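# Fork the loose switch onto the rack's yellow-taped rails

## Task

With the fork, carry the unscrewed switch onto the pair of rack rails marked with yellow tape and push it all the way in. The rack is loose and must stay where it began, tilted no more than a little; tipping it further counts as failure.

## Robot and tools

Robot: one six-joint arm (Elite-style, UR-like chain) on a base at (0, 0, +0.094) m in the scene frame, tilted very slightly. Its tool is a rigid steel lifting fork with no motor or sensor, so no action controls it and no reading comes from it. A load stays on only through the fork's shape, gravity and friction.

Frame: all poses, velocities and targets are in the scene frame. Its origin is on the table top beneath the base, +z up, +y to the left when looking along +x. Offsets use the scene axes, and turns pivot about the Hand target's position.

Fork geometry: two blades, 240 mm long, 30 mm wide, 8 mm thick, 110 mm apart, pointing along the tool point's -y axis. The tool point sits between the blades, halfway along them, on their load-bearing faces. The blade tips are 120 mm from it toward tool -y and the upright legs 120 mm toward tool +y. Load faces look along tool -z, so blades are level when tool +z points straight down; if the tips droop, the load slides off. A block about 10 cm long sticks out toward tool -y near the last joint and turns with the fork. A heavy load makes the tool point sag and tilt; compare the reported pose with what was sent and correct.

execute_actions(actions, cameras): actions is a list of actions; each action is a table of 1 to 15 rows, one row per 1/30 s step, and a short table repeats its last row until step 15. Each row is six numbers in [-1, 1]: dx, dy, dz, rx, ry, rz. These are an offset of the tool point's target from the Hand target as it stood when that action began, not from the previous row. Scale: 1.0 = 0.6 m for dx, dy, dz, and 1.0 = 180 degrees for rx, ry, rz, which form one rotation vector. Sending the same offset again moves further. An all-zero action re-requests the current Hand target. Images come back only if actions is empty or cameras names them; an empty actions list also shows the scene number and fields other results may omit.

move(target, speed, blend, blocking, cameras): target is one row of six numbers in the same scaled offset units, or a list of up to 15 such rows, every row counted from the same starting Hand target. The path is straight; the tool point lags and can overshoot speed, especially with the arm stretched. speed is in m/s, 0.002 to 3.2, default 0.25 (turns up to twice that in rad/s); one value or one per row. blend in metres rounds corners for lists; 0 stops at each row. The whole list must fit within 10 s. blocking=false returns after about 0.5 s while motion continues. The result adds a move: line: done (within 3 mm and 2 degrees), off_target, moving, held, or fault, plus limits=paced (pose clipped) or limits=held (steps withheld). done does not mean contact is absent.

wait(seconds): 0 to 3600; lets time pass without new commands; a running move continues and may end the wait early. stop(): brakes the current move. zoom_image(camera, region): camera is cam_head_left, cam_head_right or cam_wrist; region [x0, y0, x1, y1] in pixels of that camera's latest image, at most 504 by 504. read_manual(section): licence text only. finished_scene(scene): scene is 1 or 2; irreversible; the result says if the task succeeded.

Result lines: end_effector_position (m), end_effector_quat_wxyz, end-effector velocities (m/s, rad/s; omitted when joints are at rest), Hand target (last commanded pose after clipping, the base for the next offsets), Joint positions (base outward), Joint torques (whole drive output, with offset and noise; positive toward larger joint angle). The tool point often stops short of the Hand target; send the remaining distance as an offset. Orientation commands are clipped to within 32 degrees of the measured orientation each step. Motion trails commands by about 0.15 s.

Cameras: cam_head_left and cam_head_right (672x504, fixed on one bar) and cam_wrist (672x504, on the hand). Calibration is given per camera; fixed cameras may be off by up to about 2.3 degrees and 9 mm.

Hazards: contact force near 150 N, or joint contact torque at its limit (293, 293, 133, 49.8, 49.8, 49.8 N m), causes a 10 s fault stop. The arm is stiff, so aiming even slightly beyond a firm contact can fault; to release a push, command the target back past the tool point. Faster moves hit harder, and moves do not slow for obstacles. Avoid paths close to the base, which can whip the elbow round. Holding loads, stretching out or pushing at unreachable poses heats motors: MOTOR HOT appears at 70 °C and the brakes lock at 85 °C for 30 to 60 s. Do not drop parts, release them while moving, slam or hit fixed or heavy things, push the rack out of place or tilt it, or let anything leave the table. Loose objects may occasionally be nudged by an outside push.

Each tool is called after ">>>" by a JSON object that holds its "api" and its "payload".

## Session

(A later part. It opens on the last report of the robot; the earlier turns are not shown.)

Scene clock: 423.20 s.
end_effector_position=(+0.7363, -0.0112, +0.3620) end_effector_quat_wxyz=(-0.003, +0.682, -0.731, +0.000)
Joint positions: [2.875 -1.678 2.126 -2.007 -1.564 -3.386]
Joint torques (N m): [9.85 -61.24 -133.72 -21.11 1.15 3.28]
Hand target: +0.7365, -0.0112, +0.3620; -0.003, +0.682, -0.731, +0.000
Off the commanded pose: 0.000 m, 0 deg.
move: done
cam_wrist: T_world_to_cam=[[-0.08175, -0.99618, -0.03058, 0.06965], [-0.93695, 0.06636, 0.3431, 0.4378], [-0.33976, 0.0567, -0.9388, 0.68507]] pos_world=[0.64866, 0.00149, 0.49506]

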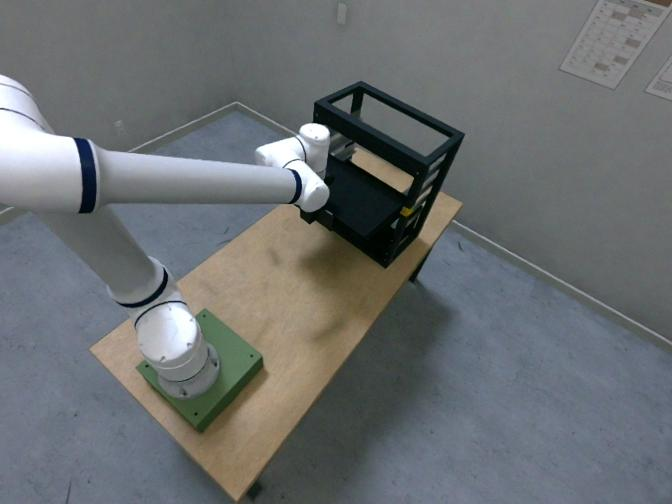

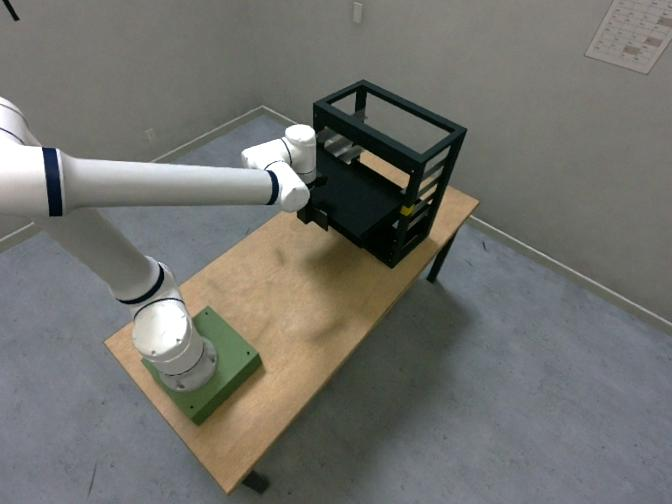

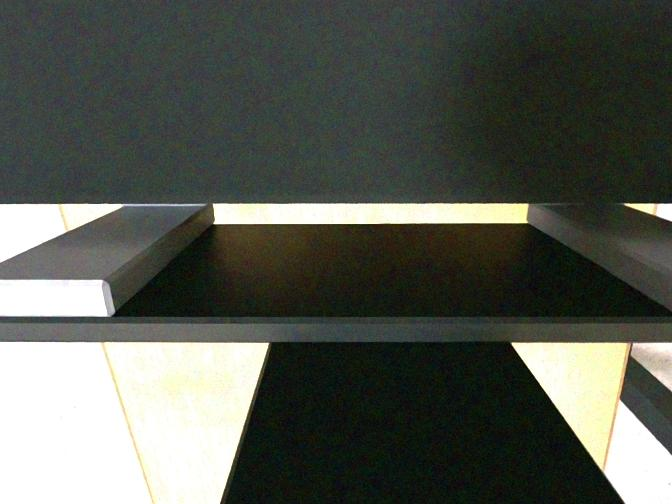

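>>> {"api": "move", "payload": {"target": [0.0665, -0.00453, 0, 0, 0, 0], "speed": 0.06, "cameras": ["cam_wrist", "cam_head_right"]}}

>>> {"api": "zoom_image", "payload": {"camera": "cam_head_right", "region": [350, 150, 450, 270]}}

Scene clock: 429.93 s.
end_effector_position=(+0.7763, -0.0139, +0.3620) end_effector_quat_wxyz=(-0.003, +0.682, -0.731, +0.000)
Joint positions: [2.891 -1.607 2.063 -2.015 -1.563 -3.37]
Joint torques (N m): [10.8 -70.28 -132.66 -21 2.28 3.18]
Hand target: +0.7764, -0.0139, +0.3620; -0.003, +0.682, -0.731, +0.000
Off the commanded pose: 0.000 m, 0 deg.
move: done
cam_wrist: T_world_to_cam=[[-0.08175, -0.99618, -0.03058, 0.07022], [-0.93695, 0.06636, 0.3431, 0.47537], [-0.33976, 0.0567, -0.9388, 0.69878]] pos_world=[0.68856, -0.00121, 0.49506]
Images, in order (width x height): cam_head_right 672x504, cam_wrist 672x504.

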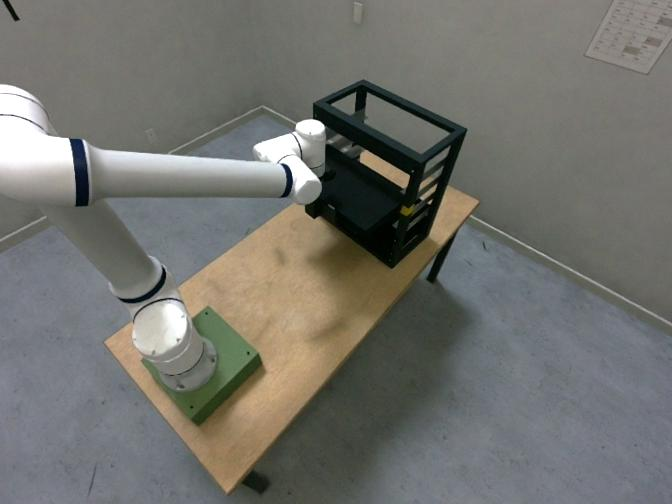

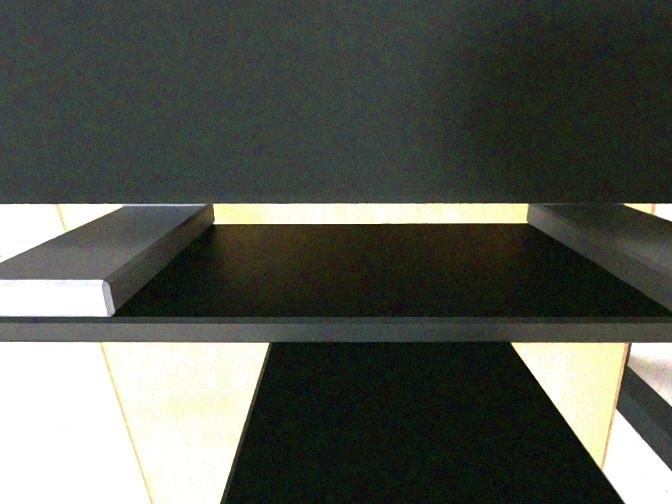

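Scaled by 4.200.

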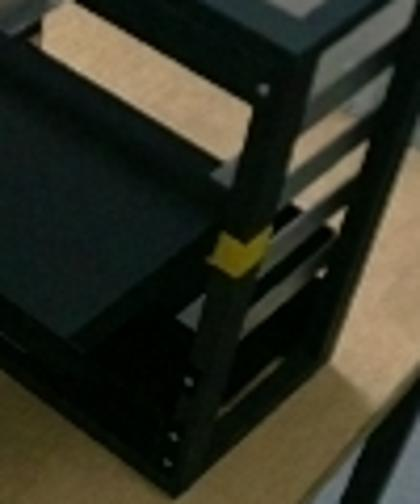

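>>> {"api": "move", "payload": {"target": [0.2345, -0.01599, 0, 0, 0, 0], "speed": 0.08, "cameras": ["all"]}}

>>> {"api": "zoom_image", "payload": {"camera": "cam_head_left", "region": [300, 130, 440, 270]}}

>>> {"api": "zoom_image", "payload": {"camera": "cam_head_right", "region": [300, 130, 440, 270]}}

Scene clock: 434.87 s.
end_effector_position=(+0.9169, -0.0235, +0.3620) end_effector_quat_wxyz=(-0.003, +0.682, -0.731, +0.000)
Joint positions: [2.933 -1.376 1.814 -1.997 -1.563 -3.327]
Joint torques (N m): [10.51 -97.45 -134.43 -16.06 1.29 3.3]
Hand target: +0.9171, -0.0235, +0.3620; -0.003, +0.682, -0.731, +0.000
Off the commanded pose: 0.000 m, 0 deg.
move: done
cam_wrist: T_world_to_cam=[[-0.08175, -0.99618, -0.03058, 0.07216], [-0.93695, 0.06636, 0.3431, 0.60783], [-0.33976, 0.0567, -0.9388, 0.74713]] pos_world=[0.82926, -0.01081, 0.49506]

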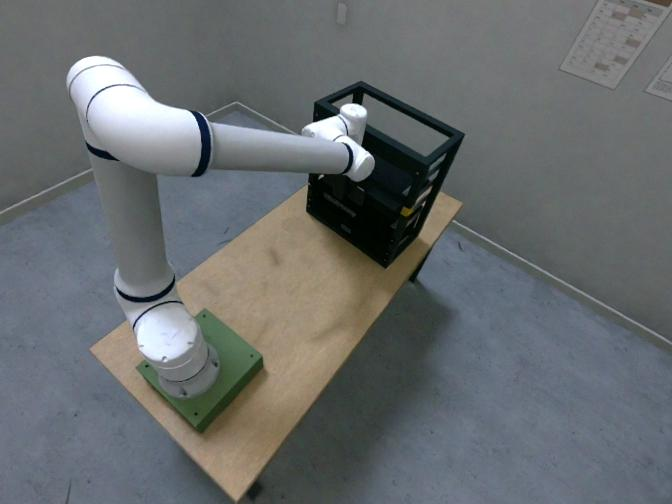

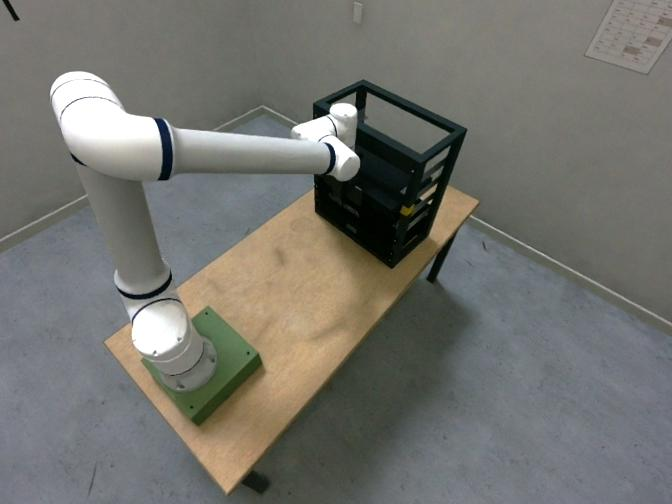

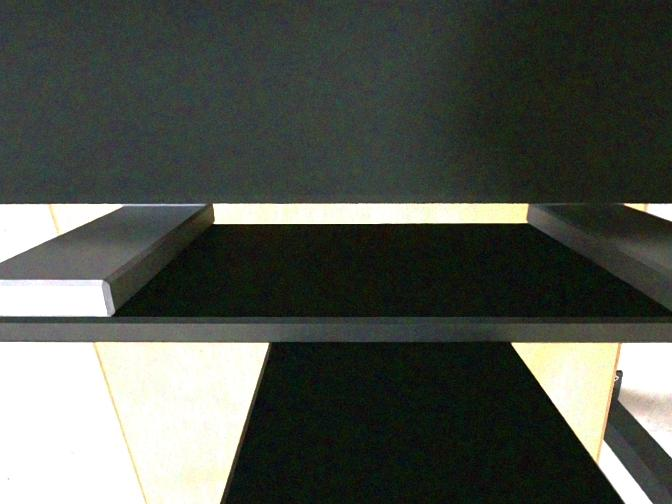

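Scaled by 3.600.

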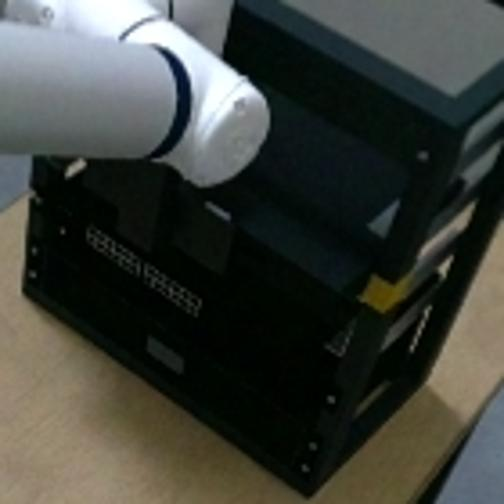

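Scaled by 3.600.

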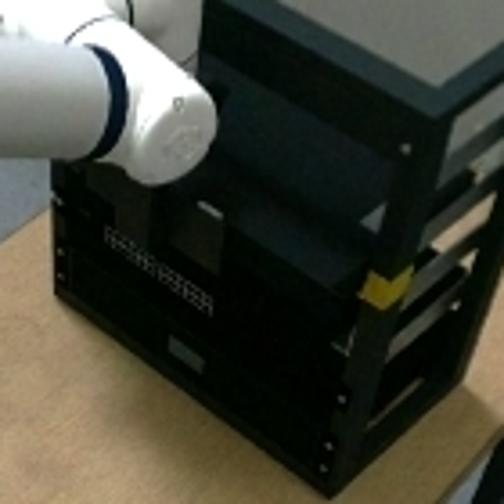

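>>> {"api": "move", "payload": {"target": [[0, 0, -0.04, 0, 0, 0], [-0.4174, 0.02846, -0.04, 0, 0, 0], [-0.4174, 0.02846, 0.025, 0, 0, 0]], "speed": [0.02, 0.2, 0.15], "cameras": ["all"]}}

>>> {"api": "zoom_image", "payload": {"camera": "cam_head_left", "region": [300, 130, 440, 270]}}

>>> {"api": "zoom_image", "payload": {"camera": "cam_head_right", "region": [300, 130, 440, 270]}}

Scene clock: 447.83 s.
end_effector_position=(+0.6667, -0.0064, +0.3768) end_effector_quat_wxyz=(-0.003, +0.682, -0.731, +0.000)
Joint positions: [2.84 -1.823 2.21 -1.946 -1.564 -3.42]
Joint torques (N m): [-21.71 -47.4 -96.49 -4.89 0.02 -2.11]
Hand target: +0.6667, -0.0064, +0.3770; -0.003, +0.682, -0.731, +0.000
Off the commanded pose: 0.000 m, 0 deg.
move: done
cam_wrist: T_world_to_cam=[[-0.08175, -0.99618, -0.03058, 0.06919], [-0.93695, 0.06636, 0.3431, 0.3671], [-0.33976, 0.0567, -0.9388, 0.67501]] pos_world=[0.57896, 0.00629, 0.50986]

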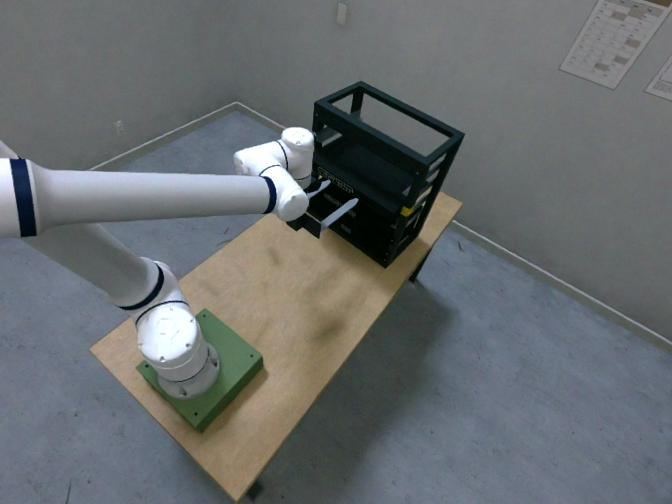

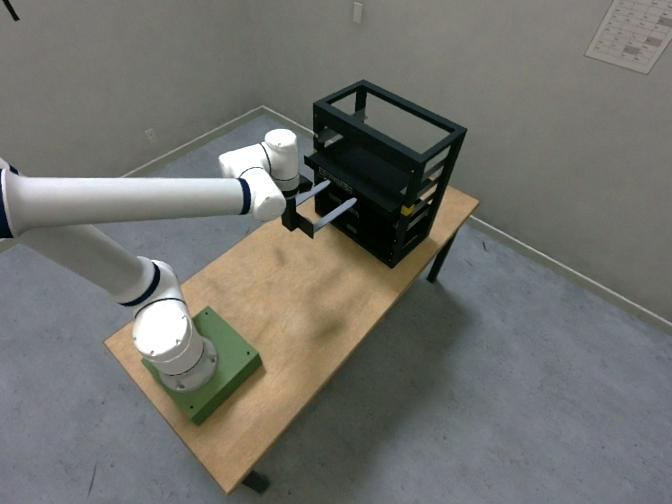

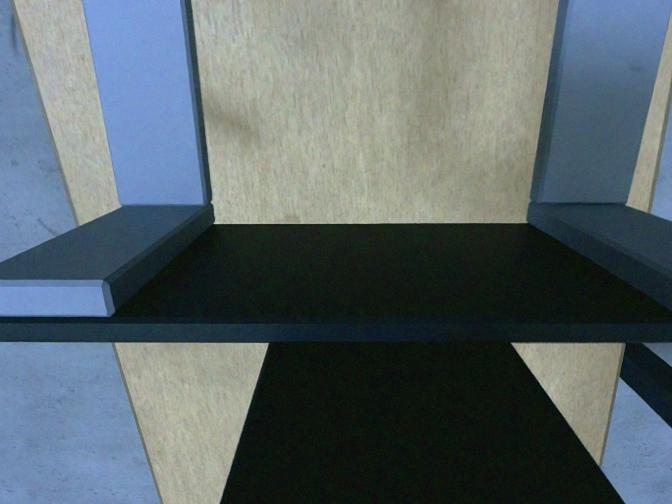

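Scaled by 3.600.

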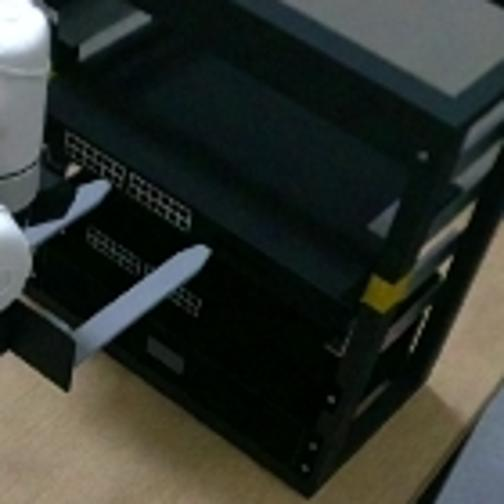

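Scaled by 3.600.

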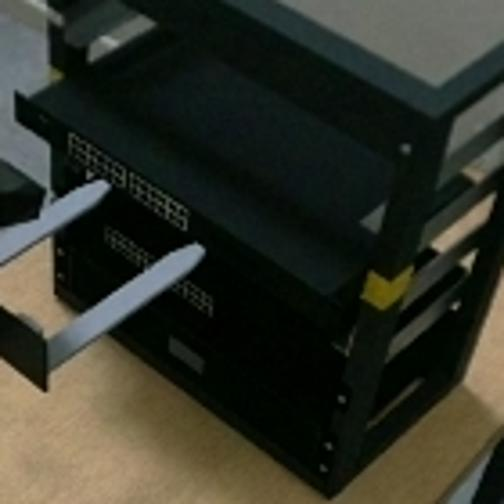

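>>> {"api": "move", "payload": {"target": [0.1364, -0.0093, 0, 0, 0, 0], "speed": 0.05, "cameras": ["cam_head_left", "cam_head_right"]}}

>>> {"api": "zoom_image", "payload": {"camera": "cam_head_left", "region": [300, 130, 440, 270]}}

>>> {"api": "zoom_image", "payload": {"camera": "cam_head_right", "region": [300, 130, 440, 270]}}

Scene clock: 458.37 s.
end_effector_position=(+0.7483, -0.0120, +0.3770) end_effector_quat_wxyz=(-0.003, +0.682, -0.731, +0.000)
Joint positions: [2.88 -1.668 2.089 -1.98 -1.564 -3.381]
Joint torques (N m): [10.57 -31.63 -109.03 -16.03 2.4 3.3]
Hand target: +0.7485, -0.0120, +0.3770; -0.003, +0.682, -0.731, +0.000
Off the commanded pose: 0.000 m, 0 deg.
move: done

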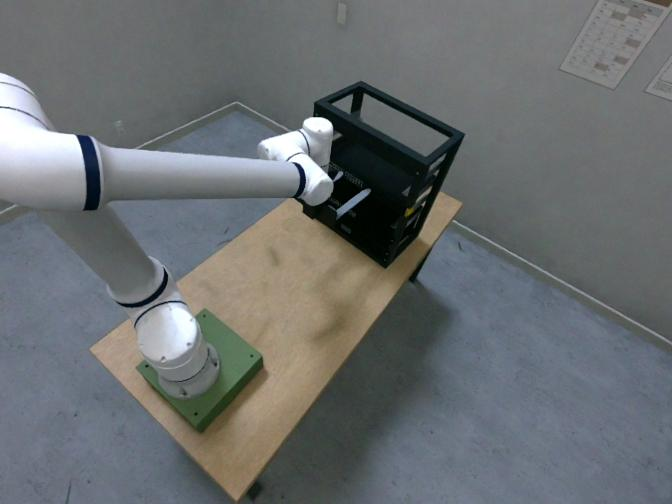

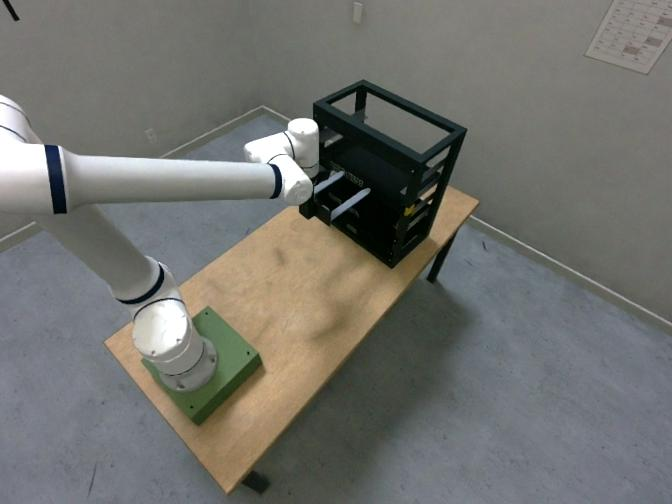

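Scaled by 3.600.

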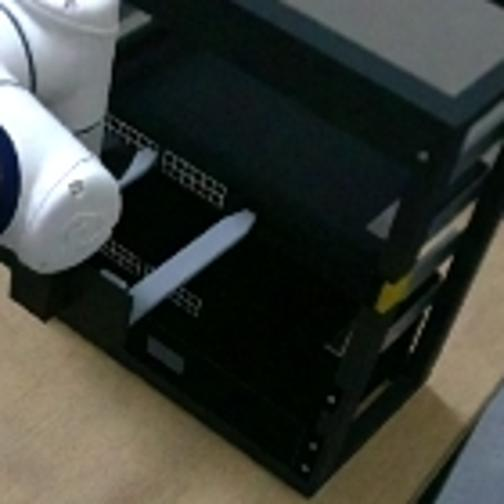

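Scaled by 3.600.

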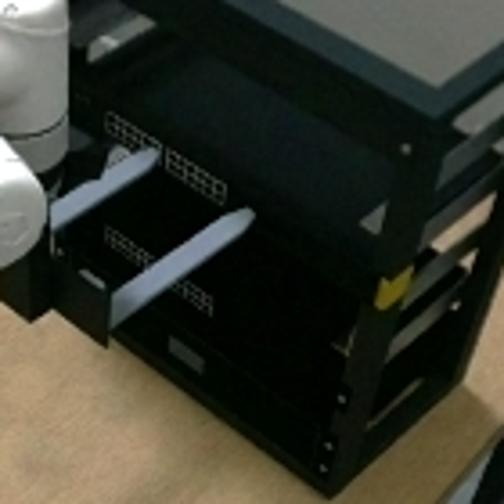

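>>> {"api": "move", "payload": {"target": [0.00333, -0.00023, 0, 0, 0, 0], "speed": 0.02}}

>>> {"api": "move", "payload": {"target": [0.00333, -0.00023, 0, 0, 0, 0], "speed": 0.02}}

Scene clock: 467.47 s.
end_effector_position=(+0.7505, -0.0121, +0.3770) end_effector_quat_wxyz=(-0.003, +0.682, -0.731, +0.000)
Joint positions: [2.881 -1.664 2.086 -1.98 -1.564 -3.38]
Joint torques (N m): [9.98 -34.03 -108.86 -16.21 1.4 3.36]
Hand target: +0.7505, -0.0121, +0.3770; -0.003, +0.682, -0.731, +0.000
Off the commanded pose: 0.000 m, 0 deg.
move: done

Scene clock: 467.97 s.
end_effector_position=(+0.7524, -0.0123, +0.3769) end_effector_quat_wxyz=(-0.003, +0.682, -0.731, +0.000)
Joint positions: [2.881 -1.661 2.083 -1.981 -1.564 -3.379]
Joint torques (N m): [10.9 -18 -125.68 -23.06 2.21 -1.49]
Hand target: +0.7525, -0.0123, +0.3770; -0.003, +0.682, -0.731, +0.000
Off the commanded pose: 0.000 m, 0 deg.
move: done

>>> {"api": "move", "payload": {"target": [[-0.0998, 0.0068, 0, 0, 0, 0], [-0.1983, 0.1872, 0.2383, -0.034, -0.4988, 0]], "speed": [0.15, 0.4], "blend": [0.02, 0], "cameras": ["all"]}}

>>> {"api": "zoom_image", "payload": {"camera": "cam_wrist", "region": [190, 60, 440, 230]}}

>>> {"api": "zoom_image", "payload": {"camera": "cam_head_right", "region": [300, 130, 440, 270]}}

Scene clock: 484.43 s.
end_effector_position=(+0.6335, +0.1000, +0.5200) end_effector_quat_wxyz=(+0.485, -0.483, +0.515, -0.516)
Joint positions: [3.005 -1.046 2.606 -4.691 -1.452 -3.136]
Joint torques (N m): [11 -44.63 -25.1 -10.07 -2.53 3.36]
Hand target: +0.6335, +0.1000, +0.5200; +0.485, -0.483, +0.515, -0.517
Off the commanded pose: 0.000 m, 0 deg.
move: done
cam_wrist: T_world_to_cam=[[-0.0374, -0.99921, -0.01379, 0.14037], [-0.34254, 0.02579, -0.93915, 0.57409], [0.93876, -0.0304, -0.34323, -0.31889]] pos_world=[0.50126, 0.11575, 0.43164]

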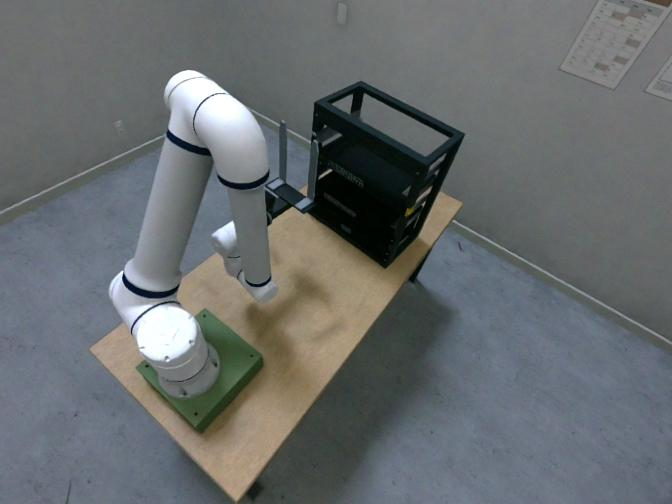

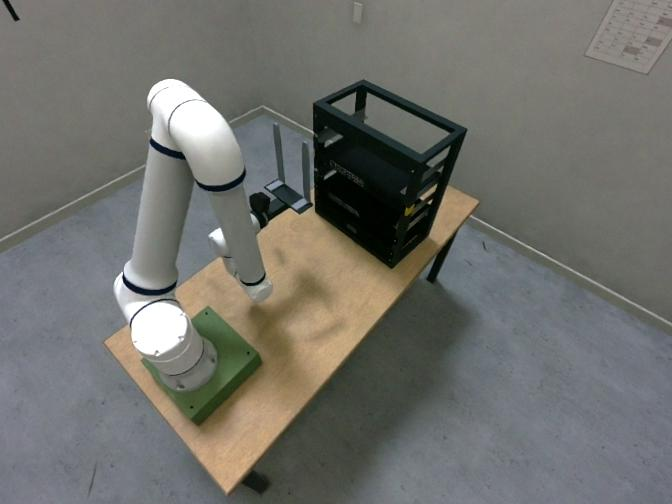

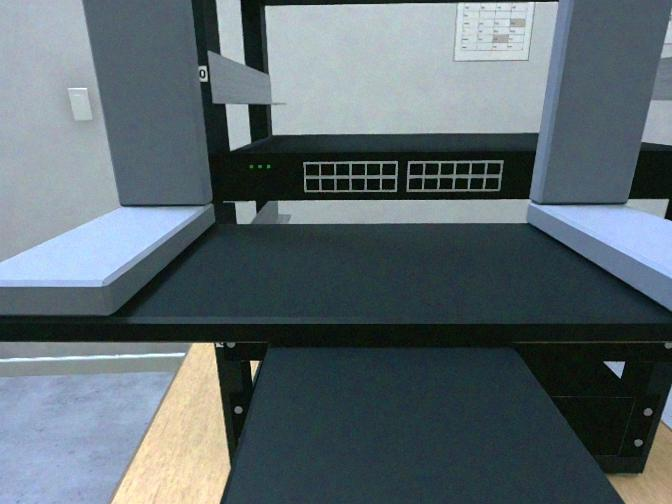

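Scaled by 2.016.

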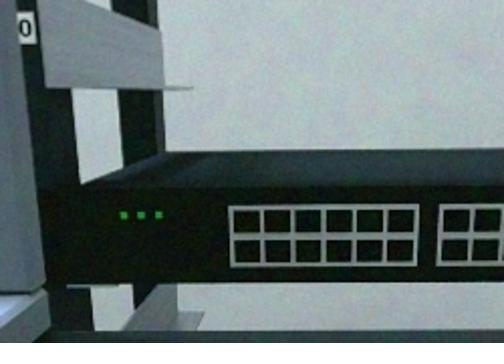

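Scaled by 3.600.

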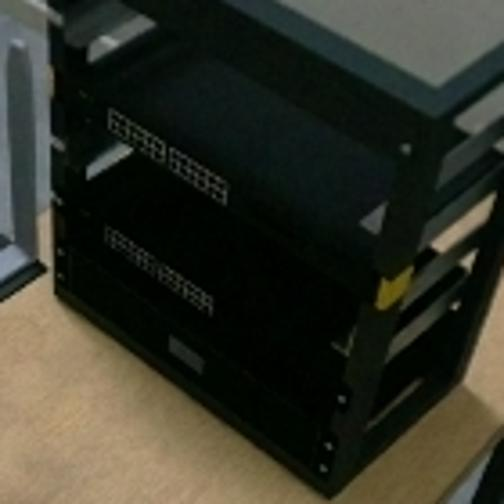

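>>> {"api": "zoom_image", "payload": {"camera": "cam_wrist", "region": [190, 130, 290, 230]}}

>>> {"api": "zoom_image", "payload": {"camera": "cam_wrist", "region": [190, 330, 290, 430]}}

Scaled by 5.040.

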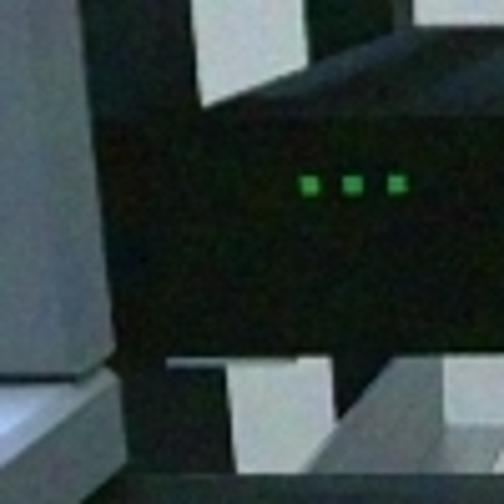

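Scaled by 5.040.

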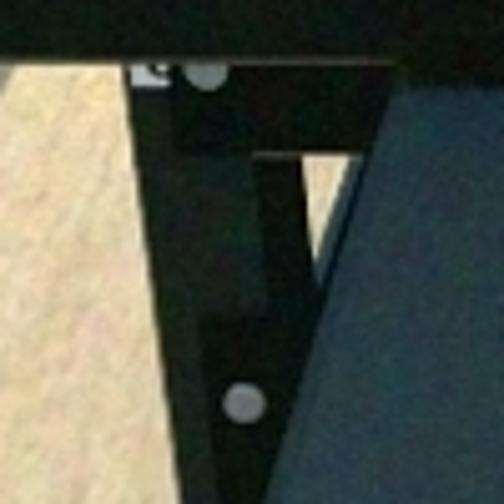

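>>> {"api": "move", "payload": {"target": [0.3842, 0.4453, -0.0533, 0, 0, -0.4444], "speed": 0.4, "cameras": ["cam_wrist"]}}

>>> {"api": "zoom_image", "payload": {"camera": "cam_wrist", "region": [200, 60, 500, 230]}}

Scene clock: 529.33 s.
end_effector_position=(+0.7567, +0.2481, +0.5026) end_effector_quat_wxyz=(+0.264, -0.264, +0.651, -0.661)
Joint positions: [3.628 -0.806 1.882 -4.211 -2.816 -3.146]
Joint torques (N m): [-23.31 -118.36 -29.05 -4.51 1.99 0.27]
Hand target: +0.7567, +0.2481, +0.5027; +0.264, -0.265, +0.651, -0.661 (not the last commanded pose)
Off the commanded pose: 0.161 m, 38 deg.
move: held (a check stopped the path); limits=held
pose unreachable: on one or more control steps of this call, first in action 0 (counted from 0), an arm could not follow its commanded pose, so it was not sent that pose on those steps. It may still have moved: this result reports where it is.
cause: moving toward the commanded pose would bring two parts of the arm too close to each other (joints 4 (wrist 1) to 6 (wrist 3) lie between them).
cam_wrist: T_world_to_cam=[[-0.70234, -0.71181, -0.00675, 0.72101], [-0.2342, 0.24001, -0.9421, 0.46254], [0.67222, -0.66009, -0.33527, -0.08196]] pos_world=[0.66982, 0.34811, 0.41315]

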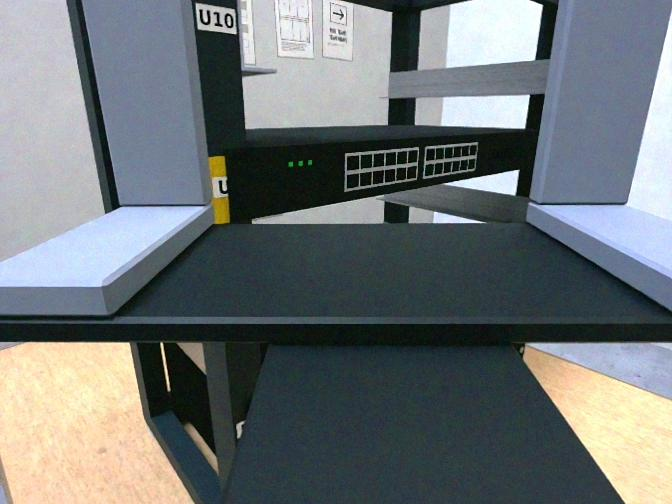

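Scaled by 1.680.

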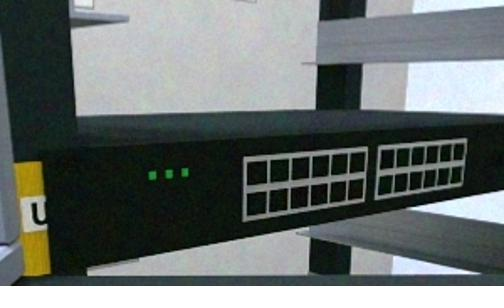

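>>> {"api": "zoom_image", "payload": {"camera": "cam_wrist", "region": [196, 120, 276, 230]}}

>>> {"api": "zoom_image", "payload": {"camera": "cam_wrist", "region": [120, 335, 270, 445]}}

Scaled by 4.582.

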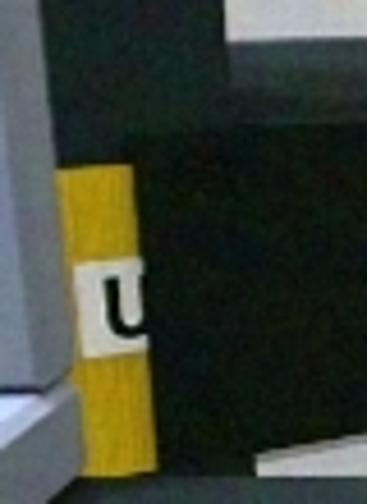

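Scaled by 3.360.

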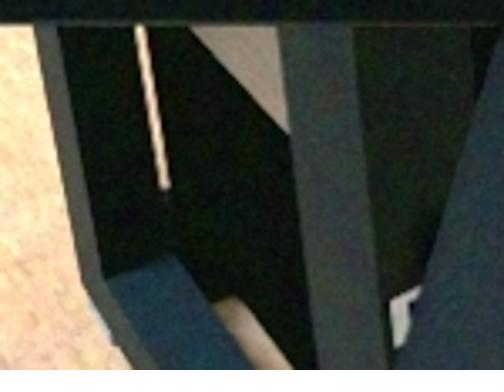

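>>> {"api": "finished_scene", "payload": {"scene": 1}}

The scene is finished: the task was done.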